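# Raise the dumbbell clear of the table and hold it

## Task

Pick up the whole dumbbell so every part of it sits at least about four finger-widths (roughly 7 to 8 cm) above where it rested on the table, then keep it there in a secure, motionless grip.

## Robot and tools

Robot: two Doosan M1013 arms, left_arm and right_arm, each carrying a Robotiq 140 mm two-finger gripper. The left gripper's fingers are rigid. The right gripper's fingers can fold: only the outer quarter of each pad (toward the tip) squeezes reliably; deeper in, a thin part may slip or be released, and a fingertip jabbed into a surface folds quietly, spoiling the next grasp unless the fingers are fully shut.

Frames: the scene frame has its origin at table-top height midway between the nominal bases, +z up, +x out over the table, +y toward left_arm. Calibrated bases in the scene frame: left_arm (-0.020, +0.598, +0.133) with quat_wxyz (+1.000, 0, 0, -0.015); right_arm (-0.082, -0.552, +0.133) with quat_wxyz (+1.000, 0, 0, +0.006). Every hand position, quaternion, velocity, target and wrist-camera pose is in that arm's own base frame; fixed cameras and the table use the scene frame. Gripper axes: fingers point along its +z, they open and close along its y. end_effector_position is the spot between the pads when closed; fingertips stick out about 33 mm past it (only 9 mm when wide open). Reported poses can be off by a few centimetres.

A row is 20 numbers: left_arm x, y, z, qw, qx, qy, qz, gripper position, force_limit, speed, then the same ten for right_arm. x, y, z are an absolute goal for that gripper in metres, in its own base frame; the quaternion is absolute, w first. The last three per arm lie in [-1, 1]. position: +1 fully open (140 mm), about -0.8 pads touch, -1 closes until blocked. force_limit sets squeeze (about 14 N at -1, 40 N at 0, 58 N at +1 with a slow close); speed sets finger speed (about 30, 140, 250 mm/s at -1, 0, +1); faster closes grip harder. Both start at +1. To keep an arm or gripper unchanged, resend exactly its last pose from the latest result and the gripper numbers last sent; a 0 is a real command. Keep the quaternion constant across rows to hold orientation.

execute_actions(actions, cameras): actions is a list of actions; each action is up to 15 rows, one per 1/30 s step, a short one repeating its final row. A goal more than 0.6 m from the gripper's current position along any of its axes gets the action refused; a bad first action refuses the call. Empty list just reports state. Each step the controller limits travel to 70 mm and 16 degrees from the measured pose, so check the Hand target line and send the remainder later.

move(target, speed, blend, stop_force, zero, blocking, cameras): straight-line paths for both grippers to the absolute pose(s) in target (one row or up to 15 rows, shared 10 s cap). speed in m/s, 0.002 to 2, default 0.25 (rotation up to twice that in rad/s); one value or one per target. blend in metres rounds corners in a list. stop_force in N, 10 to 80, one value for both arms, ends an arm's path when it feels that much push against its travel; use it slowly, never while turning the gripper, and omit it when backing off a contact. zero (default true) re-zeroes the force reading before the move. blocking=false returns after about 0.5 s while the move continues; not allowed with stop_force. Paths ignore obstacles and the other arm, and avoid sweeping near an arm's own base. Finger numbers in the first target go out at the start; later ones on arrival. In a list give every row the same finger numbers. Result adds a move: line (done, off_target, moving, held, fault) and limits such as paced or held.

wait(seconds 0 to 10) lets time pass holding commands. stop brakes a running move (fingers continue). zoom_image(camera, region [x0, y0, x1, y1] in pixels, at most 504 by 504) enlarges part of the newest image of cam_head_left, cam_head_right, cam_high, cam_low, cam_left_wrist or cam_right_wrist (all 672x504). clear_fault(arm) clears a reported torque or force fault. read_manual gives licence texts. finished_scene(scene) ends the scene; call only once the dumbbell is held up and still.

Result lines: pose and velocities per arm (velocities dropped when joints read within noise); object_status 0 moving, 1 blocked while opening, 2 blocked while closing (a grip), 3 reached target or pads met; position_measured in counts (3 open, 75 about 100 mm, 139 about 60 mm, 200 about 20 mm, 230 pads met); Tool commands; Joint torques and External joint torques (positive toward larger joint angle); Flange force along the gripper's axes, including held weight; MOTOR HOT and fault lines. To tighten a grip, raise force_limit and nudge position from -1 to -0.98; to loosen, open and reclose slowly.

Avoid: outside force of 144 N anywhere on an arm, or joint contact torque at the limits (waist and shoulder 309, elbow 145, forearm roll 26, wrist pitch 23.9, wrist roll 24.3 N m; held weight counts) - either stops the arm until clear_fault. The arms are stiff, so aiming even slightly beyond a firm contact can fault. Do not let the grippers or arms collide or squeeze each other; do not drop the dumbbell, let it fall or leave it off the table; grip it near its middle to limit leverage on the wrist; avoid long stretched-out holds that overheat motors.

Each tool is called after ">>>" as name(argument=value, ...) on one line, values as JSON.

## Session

>>> execute_actions(actions=[])

Scene clock: 0.00 s.
left_arm: end_effector_position=(+0.8462, +0.0400, +0.2596) position_measured=3 object_status=3 end_effector_quat_wxyz=(+0.143, +0.817, -0.342, +0.442) | right_arm: end_effector_position=(+0.8916, +0.4765, -0.0175) position_measured=3 object_status=3 end_effector_quat_wxyz=(+0.221, +0.794, -0.348, +0.446)
Joint positions: left_arm=[0.278 0.323 1.797 -1.225 0.818 3.451] | right_arm=[0.743 1.034 1.145 -1.103 1.311 3.653]
Joint velocities: within noise
Joint torques (N m): no reading
External joint torques (N m): no reading
Flange force (N): no reading
Hand target: left_arm +0.8462, +0.0400, +0.2596; +0.143, +0.817, -0.342, +0.442 | right_arm +0.8916, +0.4765, -0.0175; +0.221, +0.794, -0.348, +0.446
Tool commands: left_gripper/position=+1.0 left_gripper/force_limit=+1.0 left_gripper/speed=+1.0 right_gripper/position=+1.0 right_gripper/force_limit=+1.0 right_gripper/speed=+1.0
camera_calibration:
cam_left_wrist: T_world_to_cam=[[-0.677666, -0.731183, -0.0783601, 0.632599], [-0.563927, 0.585108, -0.582782, 0.608998], [0.47197, -0.350742, -0.808841, -0.0345773], [0, 0, 0, 1]] pos_world=[0.788441, 0.0940889, 0.376516]
cam_right_wrist: T_world_to_cam=[[-0.769045, -0.637605, 0.0450433, 0.99558], [-0.507115, 0.56572, -0.650228, 0.178661], [0.389106, -0.522897, -0.758403, 0.0328075], [0, 0, 0, 1]] pos_world=[0.843482, 0.550869, 0.0962074]

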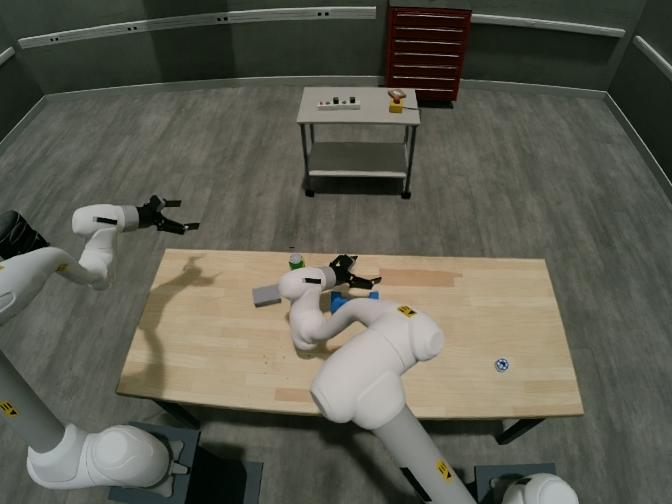

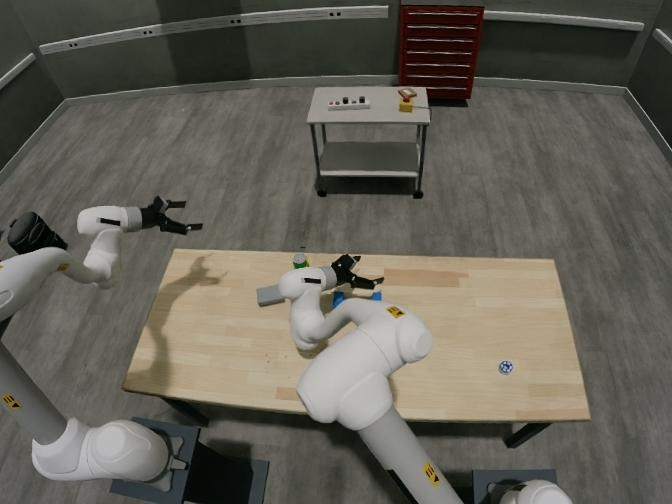

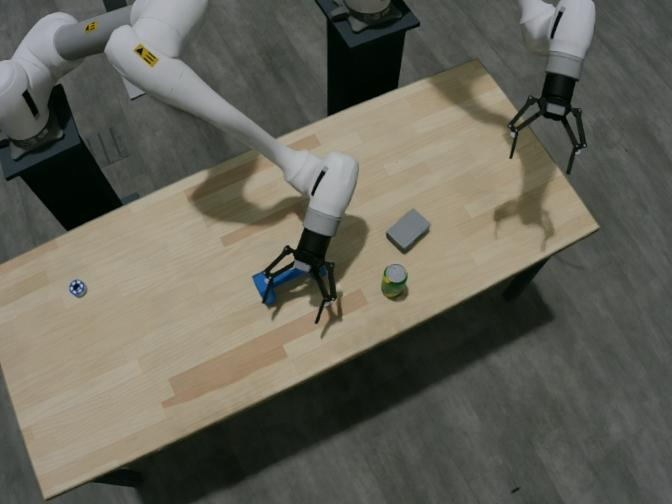

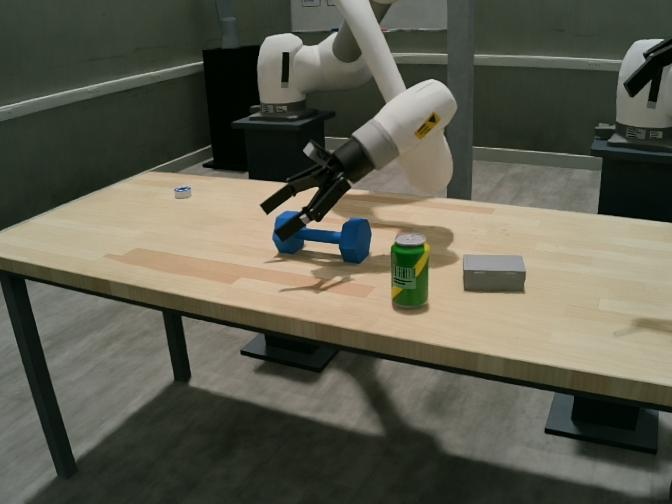

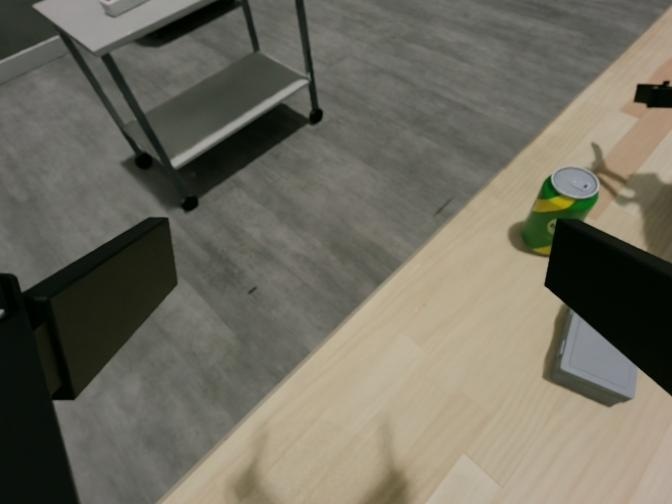

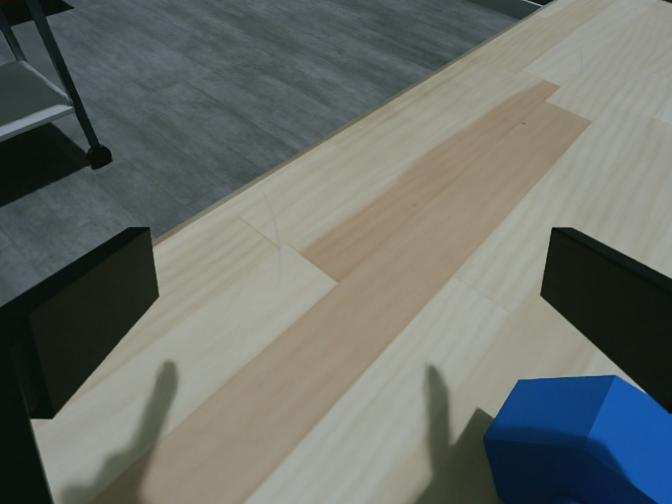

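>>> move(target=[[0.8462,0.04,0.2596,0.143,0.817,-0.342,0.442,1,1,1,0.8916,0.4765,0.08,0.221,0.794,-0.348,0.446,1,1,1],[0.8462,0.04,0.2596,0.143,0.817,-0.342,0.442,1,1,1,0.797,0.526,0.07,0,0.62,-0.785,0,1,1,1]], cameras=["cam_high","cam_right_wrist"], blend=0.05, speed=0.4)

Scene clock: 12.60 s.
left_arm: end_effector_position=(+0.8462, +0.0400, +0.2596) position_measured=3 object_status=3 end_effector_quat_wxyz=(+0.143, +0.817, -0.342, +0.442) | right_arm: end_effector_position=(+0.7970, +0.5260, +0.0700) position_measured=3 object_status=3 end_effector_quat_wxyz=(+0.000, -0.620, +0.785, +0.000)
Joint positions: left_arm=[0.278 0.324 1.796 -1.224 0.819 3.449] | right_arm=[0.547 0.768 1.161 0 1.213 3.923]
Joint velocities: within noise
Joint torques (N m): left_arm=[-1.06 -65.33 -34.33 -0.26 0.58 0.31] | right_arm=[1 -107.01 -41.29 3.29 0.13 0.37]
External joint torques (N m): left_arm=[1.14 -4.5 -1.45 -0.11 -0.07 -0.31] | right_arm=[-0.27 -6.99 1.11 0.82 -0.1 -0.37]
Flange force (N): left_arm=[3.2 1.8 -5.5] | right_arm=[11.4 9.8 -3.3]
Hand target: left_arm +0.8462, +0.0400, +0.2596; +0.143, +0.817, -0.342, +0.442 | right_arm +0.7970, +0.5260, +0.0700; +0.000, -0.620, +0.785, +0.000
Off the commanded pose: left_arm 0.000 m, 0 deg | right_arm 0.000 m, 0 deg.
move: done; blend cut to 0.0488 m at target 1
camera_calibration:
cam_right_wrist: T_world_to_cam=[[-0.969714, 0.24258, 0.0284421, 0.648556], [0.238283, 0.914052, 0.328223, -0.686289], [0.0536226, 0.325059, -0.944172, -0.00376548], [0, 0, 0, 1]] pos_world=[0.792647, 0.471202, 0.203254]
Images, in order (width x height): cam_high 672x504, cam_right_wrist 672x504.

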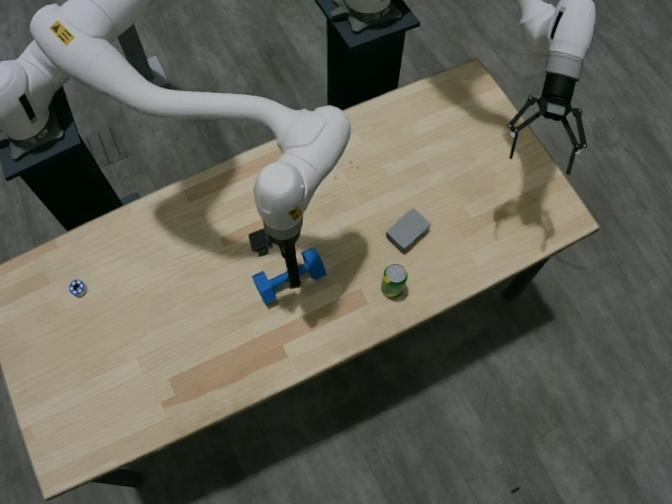

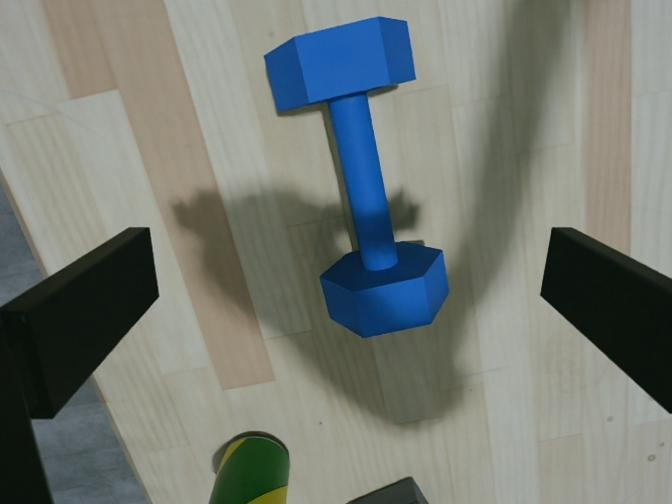

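>>> move(target=[[0.8462,0.04,0.2596,0.143,0.817,-0.342,0.442,1,1,1,0.778,0.533,0.0,0,0.6934,-0.7206,0,1,1,1],[0.8462,0.04,0.2596,0.143,0.817,-0.342,0.442,1,1,1,0.778,0.533,-0.074,0,0.6934,-0.7206,0,1,1,1],[0.8462,0.04,0.2596,0.143,0.817,-0.342,0.442,1,1,1,0.778,0.533,-0.074,0,0.6934,-0.7206,0,-1,1,-1]], cameras=["cam_low","cam_right_wrist"], speed=0.3, blend=[0.02,0,0])

>>> wait(seconds=0.6, cameras=[])

Scene clock: 27.87 s.
left_arm: end_effector_position=(+0.8462, +0.0400, +0.2596) position_measured=3 object_status=3 end_effector_quat_wxyz=(+0.143, +0.817, -0.342, +0.442) | right_arm: end_effector_position=(+0.7780, +0.5330, -0.0740) position_measured=194 object_status=0 end_effector_quat_wxyz=(+0.000, +0.693, -0.721, +0.000)
Joint positions: left_arm=[0.278 0.324 1.796 -1.224 0.819 3.449] | right_arm=[0.564 0.86 1.274 0 1.007 3.744]
Joint velocities: within noise
Joint torques (N m): left_arm=[-1.25 -65.22 -34.3 -0.25 0.56 0.31] | right_arm=[0.67 -100.89 -33.06 3.31 -0.31 0.78]
External joint torques (N m): left_arm=[1.44 -4.57 -1.45 -0.1 -0.05 -0.31] | right_arm=[-0.13 -15.7 -3.14 0.38 0.34 -0.78]
Flange force (N): left_arm=[3.0 1.7 -6.0] | right_arm=[8.5 9.9 -15.6]
Hand target: left_arm +0.8462, +0.0400, +0.2596; +0.143, +0.817, -0.342, +0.442 | right_arm +0.7780, +0.5330, -0.0740; +0.000, +0.693, -0.721, +0.000
Off the commanded pose: left_arm 0.000 m, 0 deg | right_arm 0.000 m, 0 deg.
move: done
camera_calibration:
cam_right_wrist: T_world_to_cam=[[-0.998361, 0.0496666, 0.0284265, 0.757694], [0.0562545, 0.942917, 0.328242, -0.5146], [-0.0105012, 0.329303, -0.944166, -0.0933316], [0, 0, 0, 1]] pos_world=[0.78442, 0.478328, 0.0592541]
Images, in order (width x height): cam_low 672x504, cam_right_wrist 672x504.

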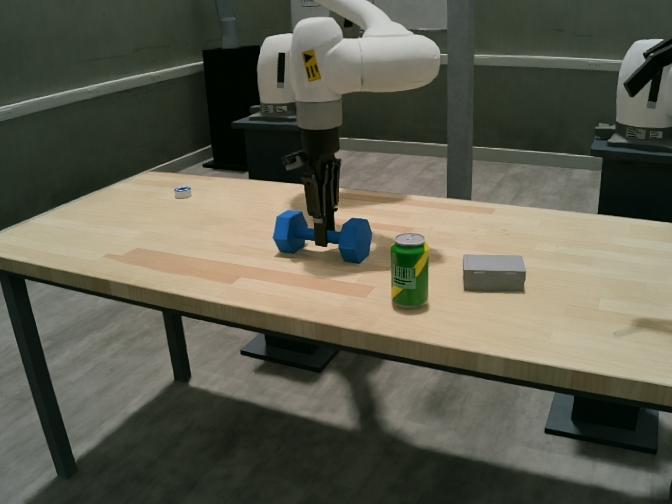

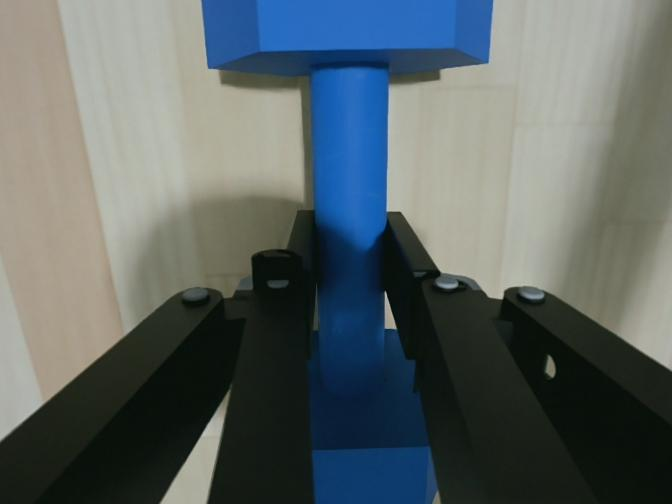

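Scene clock: 28.47 s.
left_arm: end_effector_position=(+0.8462, +0.0400, +0.2596) position_measured=3 object_status=3 end_effector_quat_wxyz=(+0.143, +0.817, -0.342, +0.442) | right_arm: end_effector_position=(+0.7780, +0.5330, -0.0740) position_measured=194 object_status=2 end_effector_quat_wxyz=(+0.000, +0.693, -0.721, +0.000)
Joint positions: left_arm=[0.278 0.324 1.796 -1.224 0.819 3.449] | right_arm=[0.564 0.86 1.274 0 1.007 3.744]
Joint velocities: within noise
Joint torques (N m): left_arm=[-0.95 -64.98 -34.29 -0.27 0.58 0.3] | right_arm=[0.98 -100.74 -33.05 3.35 -0.36 0.75]
External joint torques (N m): left_arm=[1.17 -4.83 -1.32 -0.09 -0.06 -0.31] | right_arm=[-0.13 -15.65 -3.06 0.35 0.39 -0.75]
Flange force (N): left_arm=[3.2 2.4 -6.0] | right_arm=[8.6 9.9 -15.5]
Hand target: left_arm +0.8462, +0.0400, +0.2596; +0.143, +0.817, -0.342, +0.442 | right_arm +0.7780, +0.5330, -0.0740; +0.000, +0.693, -0.721, +0.000
Tool commands: left_gripper/position=+1.0 left_gripper/force_limit=+1.0 left_gripper/speed=+1.0 right_gripper/position=-1.0 right_gripper/force_limit=+1.0 right_gripper/speed=-1.0
Off the commanded pose: left_arm 0.000 m, 0 deg | right_arm 0.000 m, 0 deg.
wait: 0.60 s; at rest by 0.17 s
No camera images: "cameras" was empty.

Lift.

>>> move(target=[0.8462,0.04,0.2596,0.143,0.817,-0.342,0.442,1,1,1,0.778,0.533,0.045,0,0.6934,-0.7206,0,-1,1,-1], cameras=["cam_low"], speed=0.1)

Scene clock: 31.63 s.
left_arm: end_effector_position=(+0.8462, +0.0400, +0.2596) position_measured=3 object_status=3 end_effector_quat_wxyz=(+0.143, +0.817, -0.342, +0.442) | right_arm: end_effector_position=(+0.7780, +0.5330, +0.0450) position_measured=194 object_status=2 end_effector_quat_wxyz=(+0.000, +0.693, -0.721, +0.000)
Joint positions: left_arm=[0.278 0.324 1.796 -1.224 0.819 3.449] | right_arm=[0.564 0.765 1.214 0 1.162 3.744]
Joint velocities: within noise
Joint torques (N m): left_arm=[-1.19 -65.29 -34.28 -0.28 0.59 0.31] | right_arm=[1.04 -113.79 -45.1 3.3 -0.19 0.39]
External joint torques (N m): left_arm=[1.46 -4.5 -1.46 -0.07 -0.08 -0.32] | right_arm=[-1.16 1.02 5.79 0.69 0.22 -0.39]
Flange force (N): left_arm=[3.0 1.5 -5.9] | right_arm=[10.2 11.0 4.4]
Hand target: left_arm +0.8462, +0.0400, +0.2596; +0.143, +0.817, -0.342, +0.442 | right_arm +0.7780, +0.5330, +0.0450; +0.000, +0.693, -0.721, +0.000
Off the commanded pose: left_arm 0.000 m, 0 deg | right_arm 0.000 m, 0 deg.
move: done
Images, in order (width x height): cam_low 672x504.

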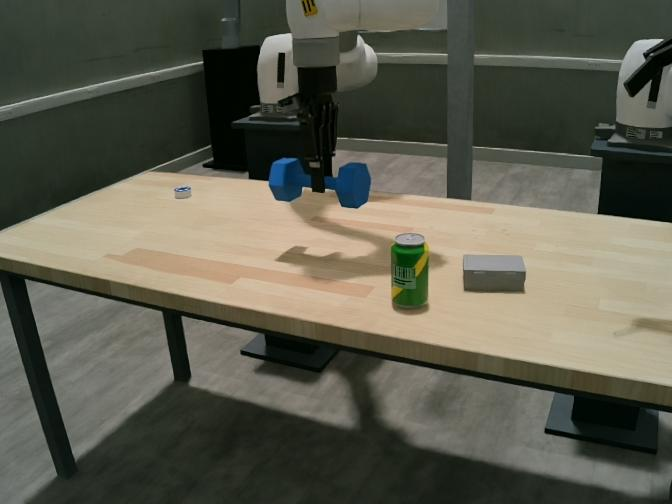

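>>> finished_scene(scene=2)

The scene is finished: the task was done.


## Next scene

The same job, from a new start.

>>> execute_actions(actions=[])

Scene clock: 0.00 s.
left_arm: end_effector_position=(+0.9205, -0.4559, +0.1564) position_measured=3 object_status=3 end_effector_quat_wxyz=(-0.025, -0.559, +0.805, -0.198) | right_arm: end_effector_position=(+0.5627, +0.1887, +0.2657) position_measured=3 object_status=3 end_effector_quat_wxyz=(-0.002, +0.922, -0.385, -0.027)
Joint positions: left_arm=[-0.414 0.684 1.196 -0.303 0.961 3.221] | right_arm=[0.245 0.118 1.763 0.038 1.302 2.596]
Joint velocities: within noise
Joint torques (N m): no reading
External joint torques (N m): no reading
Flange force (N): no reading
Hand target: left_arm +0.9205, -0.4559, +0.1564; -0.025, -0.559, +0.805, -0.198 | right_arm +0.5627, +0.1887, +0.2657; -0.002, +0.922, -0.385, -0.027
Tool commands: left_gripper/position=+1.0 left_gripper/force_limit=+1.0 left_gripper/speed=+1.0 right_gripper/position=+1.0 right_gripper/force_limit=+1.0 right_gripper/speed=+1.0
camera_calibration:
cam_left_wrist: T_world_to_cam=[[-0.905932, 0.294647, -0.30409, 1.02541], [0.29013, 0.955039, 0.0610418, 0.162685], [0.308404, -0.0329258, -0.950686, -0.00947455], [0, 0, 0, 1]] pos_world=[0.884677, -0.457818, 0.29288]
cam_right_wrist: T_world_to_cam=[[-0.716972, -0.69563, 0.045275, 0.528041], [-0.632825, 0.676728, 0.376261, 0.135877], [-0.292378, 0.241117, -0.925407, 0.508791], [0, 0, 0, 1]] pos_world=[0.613336, 0.152692, 0.395807]

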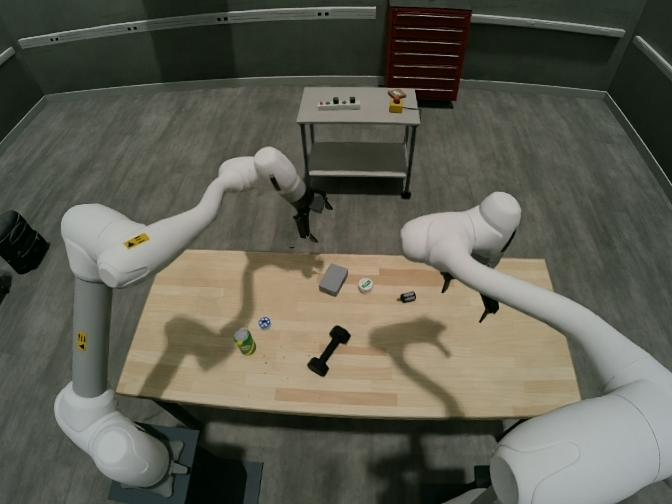

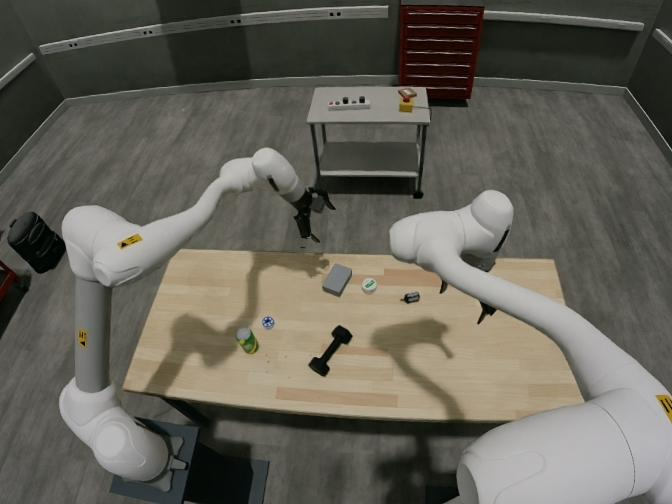

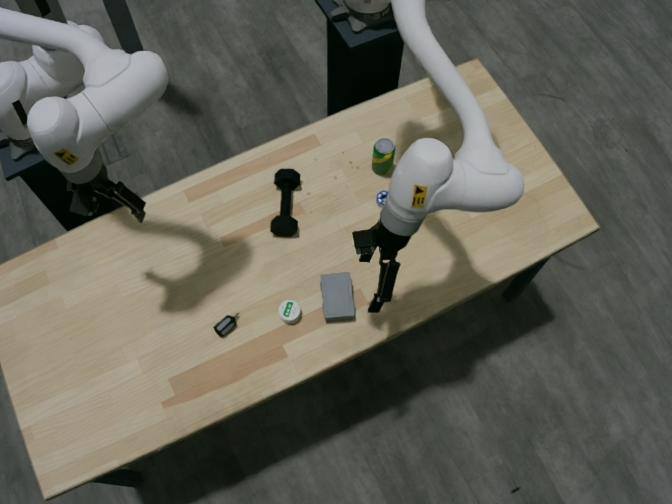

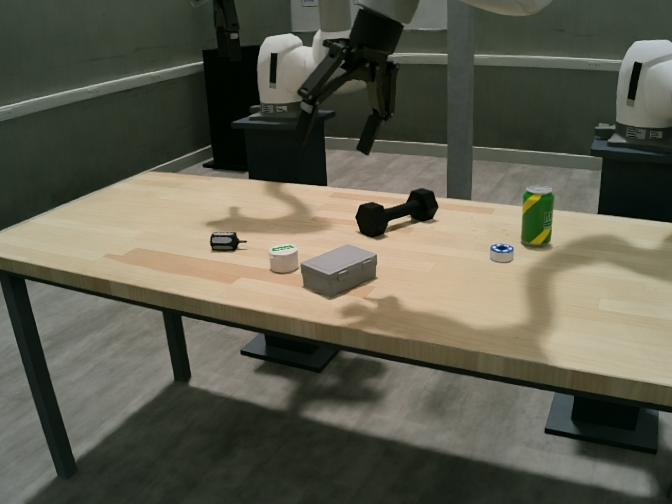

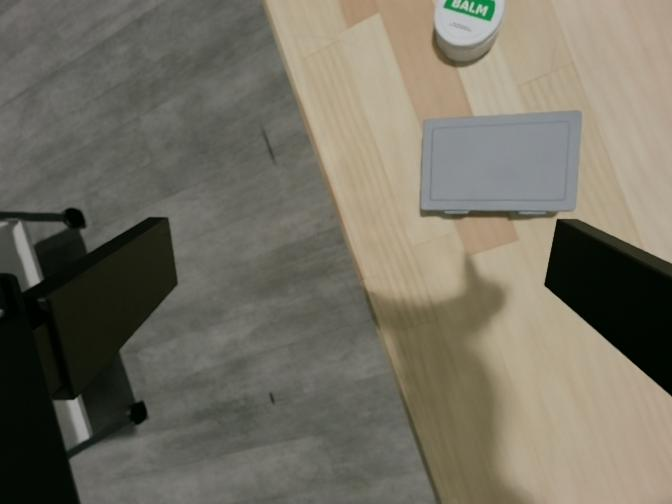

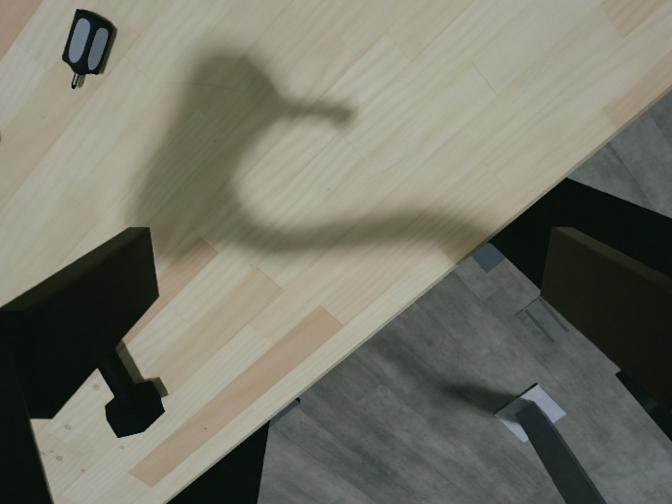

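>>> move(target=[0.9205,-0.4559,0.1564,-0.025,-0.559,0.805,-0.198,1,1,1,0.577,0.605,0.07,0,0.968,-0.25,0,1,1,1], cameras=["cam_high","cam_right_wrist"], speed=0.4)

Scene clock: 13.27 s.
left_arm: end_effector_position=(+0.9205, -0.4559, +0.1564) position_measured=3 object_status=3 end_effector_quat_wxyz=(-0.025, -0.559, +0.805, -0.198) | right_arm: end_effector_position=(+0.5770, +0.6050, +0.0701) position_measured=3 object_status=3 end_effector_quat_wxyz=(+0.000, +0.968, -0.250, +0.000)
Joint positions: left_arm=[-0.414 0.685 1.195 -0.302 0.963 3.22] | right_arm=[0.768 0.587 1.479 0 1.075 2.844]
Joint velocities: within noise
Joint torques (N m): left_arm=[-1.24 -103.35 -39.79 3.27 -0.63 0.3] | right_arm=[0.61 -89.66 -38.67 3.27 -0.19 0.38]
External joint torques (N m): left_arm=[1.64 -5.46 -1.64 0.07 -0.12 -0.31] | right_arm=[0.03 -6.28 1.25 0.55 0.18 -0.39]
Flange force (N): left_arm=[0.0 2.7 -5.7] | right_arm=[-2.6 11.5 -4.2]
Hand target: left_arm +0.9205, -0.4559, +0.1564; -0.025, -0.559, +0.805, -0.198 | right_arm +0.5770, +0.6050, +0.0700; +0.000, +0.968, -0.250, +0.000
Off the commanded pose: left_arm 0.000 m, 0 deg | right_arm 0.000 m, 0 deg.
move: done
camera_calibration:
cam_right_wrist: T_world_to_cam=[[-0.493898, -0.869058, 0.0283247, 0.814102], [-0.816631, 0.474798, 0.328147, 0.168387], [-0.298627, 0.13894, -0.944202, 0.298314], [0, 0, 0, 1]] pos_world=[0.628678, 0.586104, 0.203354]
Images, in order (width x height): cam_high 672x504, cam_right_wrist 672x504.

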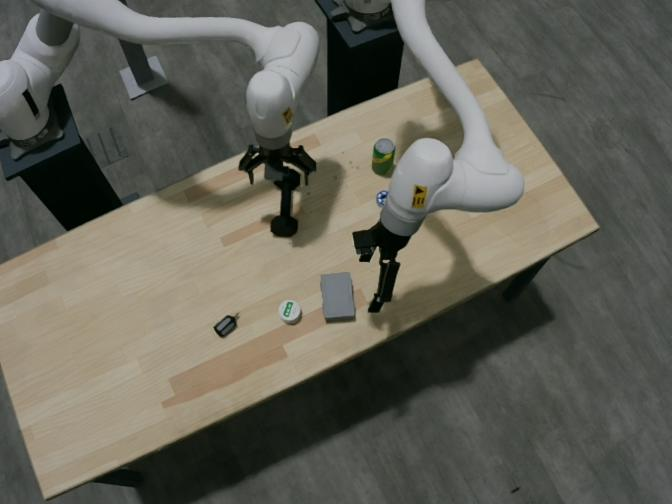

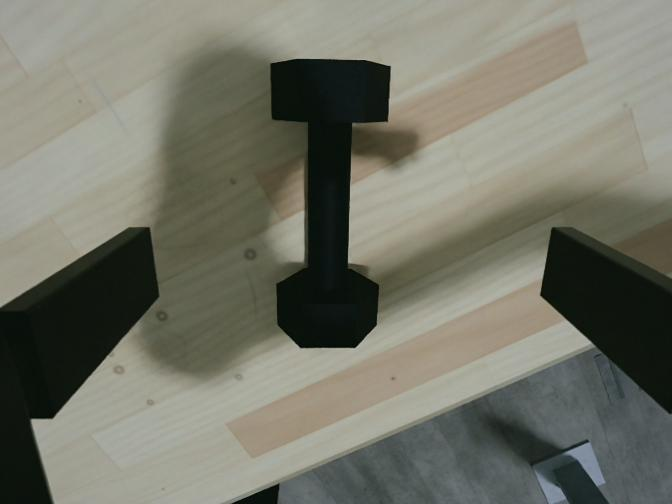

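>>> move(target=[[0.9205,-0.4559,0.1564,-0.025,-0.559,0.805,-0.198,1,1,1,0.561,0.620,0.0,0,0.966,-0.2588,0,1,1,1],[0.9205,-0.4559,0.1564,-0.025,-0.559,0.805,-0.198,1,1,1,0.561,0.620,-0.080,0,0.966,-0.2588,0,1,1,1],[0.9205,-0.4559,0.1564,-0.025,-0.559,0.805,-0.198,1,1,1,0.561,0.620,-0.080,0,0.966,-0.2588,0,-1,1,-1]], cameras=["cam_low","cam_right_wrist"], speed=0.3, blend=[0.02,0,0])

>>> wait(seconds=0.6, cameras=[])

Scene clock: 25.33 s.
left_arm: end_effector_position=(+0.9205, -0.4559, +0.1564) position_measured=3 object_status=3 end_effector_quat_wxyz=(-0.025, -0.559, +0.805, -0.198) | right_arm: end_effector_position=(+0.5610, +0.6200, -0.0800) position_measured=190 object_status=0 end_effector_quat_wxyz=(+0.000, +0.966, -0.259, +0.000)
Joint positions: left_arm=[-0.414 0.685 1.195 -0.302 0.963 3.22] | right_arm=[0.794 0.725 1.555 0 0.862 2.888]
Joint velocities: within noise
Joint torques (N m): left_arm=[-1.14 -103.06 -39.75 3.27 -0.59 0.32] | right_arm=[-1.03 -89.31 -30.32 2.19 -0.63 0.52]
External joint torques (N m): left_arm=[1.06 -5.93 -1.78 0.06 -0.16 -0.33] | right_arm=[1.03 -12.31 -1.86 1.08 0.62 -0.52]
Flange force (N): left_arm=[0.7 3.0 -6.0] | right_arm=[-2.7 9.5 -14.3]
Hand target: left_arm +0.9205, -0.4559, +0.1564; -0.025, -0.559, +0.805, -0.198 | right_arm +0.5610, +0.6200, -0.0800; +0.000, +0.966, -0.259, +0.000
Off the commanded pose: left_arm 0.000 m, 0 deg | right_arm 0.000 m, 0 deg.
move: done
camera_calibration:
cam_right_wrist: T_world_to_cam=[[-0.509538, -0.859977, 0.0284794, 0.826659], [-0.80786, 0.489528, 0.328213, 0.183425], [-0.296197, 0.14423, -0.944174, 0.1451], [0, 0, 0, 1]] pos_world=[0.612374, 0.600188, 0.0532541]
Images, in order (width x height): cam_low 672x504, cam_right_wrist 672x504.

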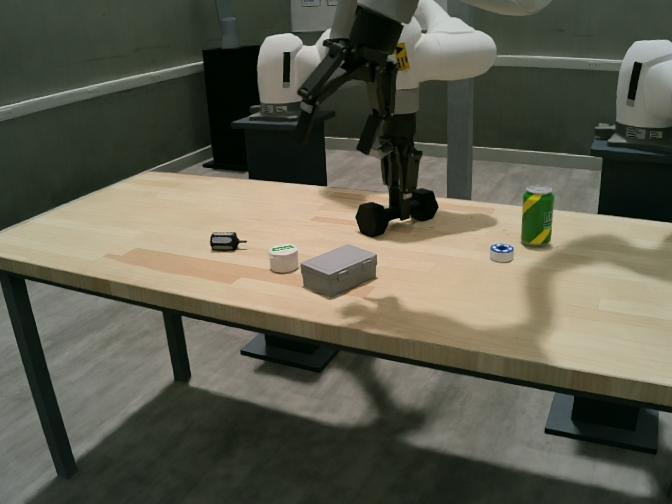

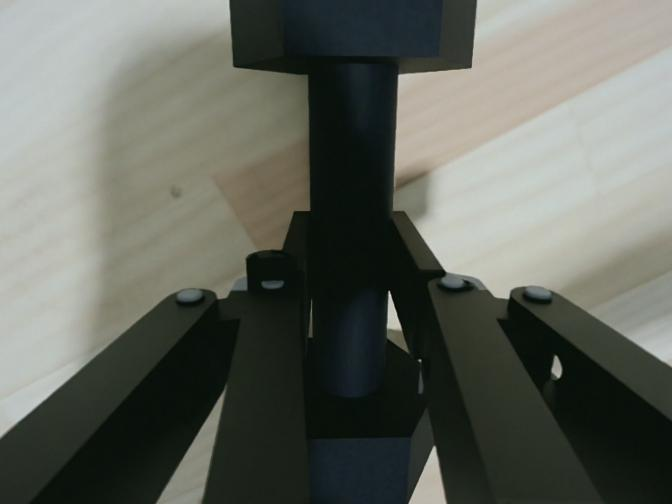

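Scene clock: 25.93 s.
left_arm: end_effector_position=(+0.9205, -0.4559, +0.1564) position_measured=3 object_status=3 end_effector_quat_wxyz=(-0.025, -0.559, +0.805, -0.198) | right_arm: end_effector_position=(+0.5610, +0.6200, -0.0800) position_measured=190 object_status=2 end_effector_quat_wxyz=(+0.000, +0.966, -0.259, +0.000)
Joint positions: left_arm=[-0.414 0.685 1.195 -0.302 0.963 3.22] | right_arm=[0.794 0.725 1.555 0 0.862 2.888]
Joint velocities: within noise
Joint torques (N m): left_arm=[-1.13 -103.26 -39.86 3.33 -0.6 0.3] | right_arm=[-1.04 -88.98 -30.23 2.26 -0.67 0.51]
External joint torques (N m): left_arm=[0.74 -5.86 -1.69 -0.01 -0.15 -0.31] | right_arm=[1.37 -12.97 -2.05 1.03 0.65 -0.51]
Flange force (N): left_arm=[1.0 3.3 -5.8] | right_arm=[-3.1 9.7 -15.1]
Hand target: left_arm +0.9205, -0.4559, +0.1564; -0.025, -0.559, +0.805, -0.198 | right_arm +0.5610, +0.6200, -0.0800; +0.000, +0.966, -0.259, +0.000
Tool commands: left_gripper/position=+1.0 left_gripper/force_limit=+1.0 left_gripper/speed=+1.0 right_gripper/position=-1.0 right_gripper/force_limit=+1.0 right_gripper/speed=-1.0
Off the commanded pose: left_arm 0.000 m, 0 deg | right_arm 0.000 m, 0 deg.
wait: 0.60 s; at rest by 0.17 s
No camera images: "cameras" was empty.

>>> move(target=[0.9205,-0.4559,0.1564,-0.025,-0.559,0.805,-0.198,1,1,1,0.561,0.620,0.040,0,0.966,-0.2588,0,-1,1,-1], cameras=["cam_low"], speed=0.1)

Scene clock: 30.17 s.
left_arm: end_effector_position=(+0.9205, -0.4559, +0.1564) position_measured=3 object_status=3 end_effector_quat_wxyz=(-0.025, -0.559, +0.805, -0.198) | right_arm: end_effector_position=(+0.5610, +0.6200, +0.0399) position_measured=190 object_status=2 end_effector_quat_wxyz=(+0.000, +0.966, -0.259, +0.000)
Joint positions: left_arm=[-0.414 0.685 1.195 -0.302 0.963 3.22] | right_arm=[0.794 0.612 1.499 0 1.03 2.888]
Joint velocities: within noise
Joint torques (N m): left_arm=[-1.28 -103.27 -39.76 3.33 -0.6 0.32] | right_arm=[1.08 -97.53 -41.5 3.1 -0.22 0.38]
External joint torques (N m): left_arm=[1.89 -5.45 -1.67 0.02 -0.15 -0.33] | right_arm=[-0.92 0.69 5.03 0.61 0.2 -0.38]
Flange force (N): left_arm=[-0.3 2.6 -5.7] | right_arm=[-0.8 11.2 3.5]
Hand target: left_arm +0.9205, -0.4559, +0.1564; -0.025, -0.559, +0.805, -0.198 | right_arm +0.5610, +0.6200, +0.0400; +0.000, +0.966, -0.259, +0.000
Off the commanded pose: left_arm 0.000 m, 0 deg | right_arm 0.000 m, 0 deg.
move: done
Images, in order (width x height): cam_low 672x504.

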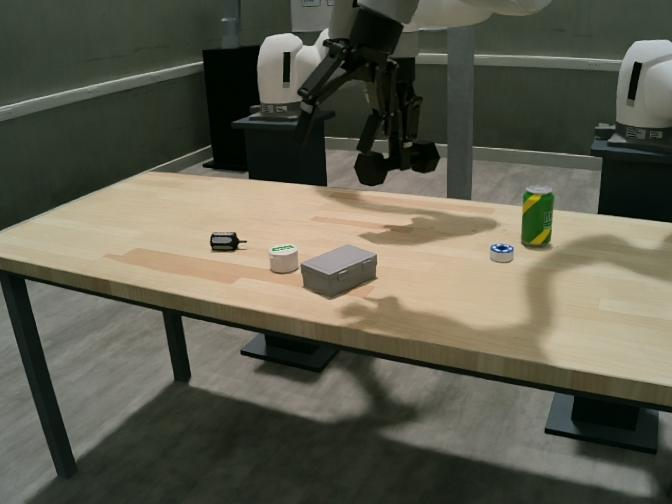

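>>> finished_scene(scene=3)

The scene is finished: the task was done.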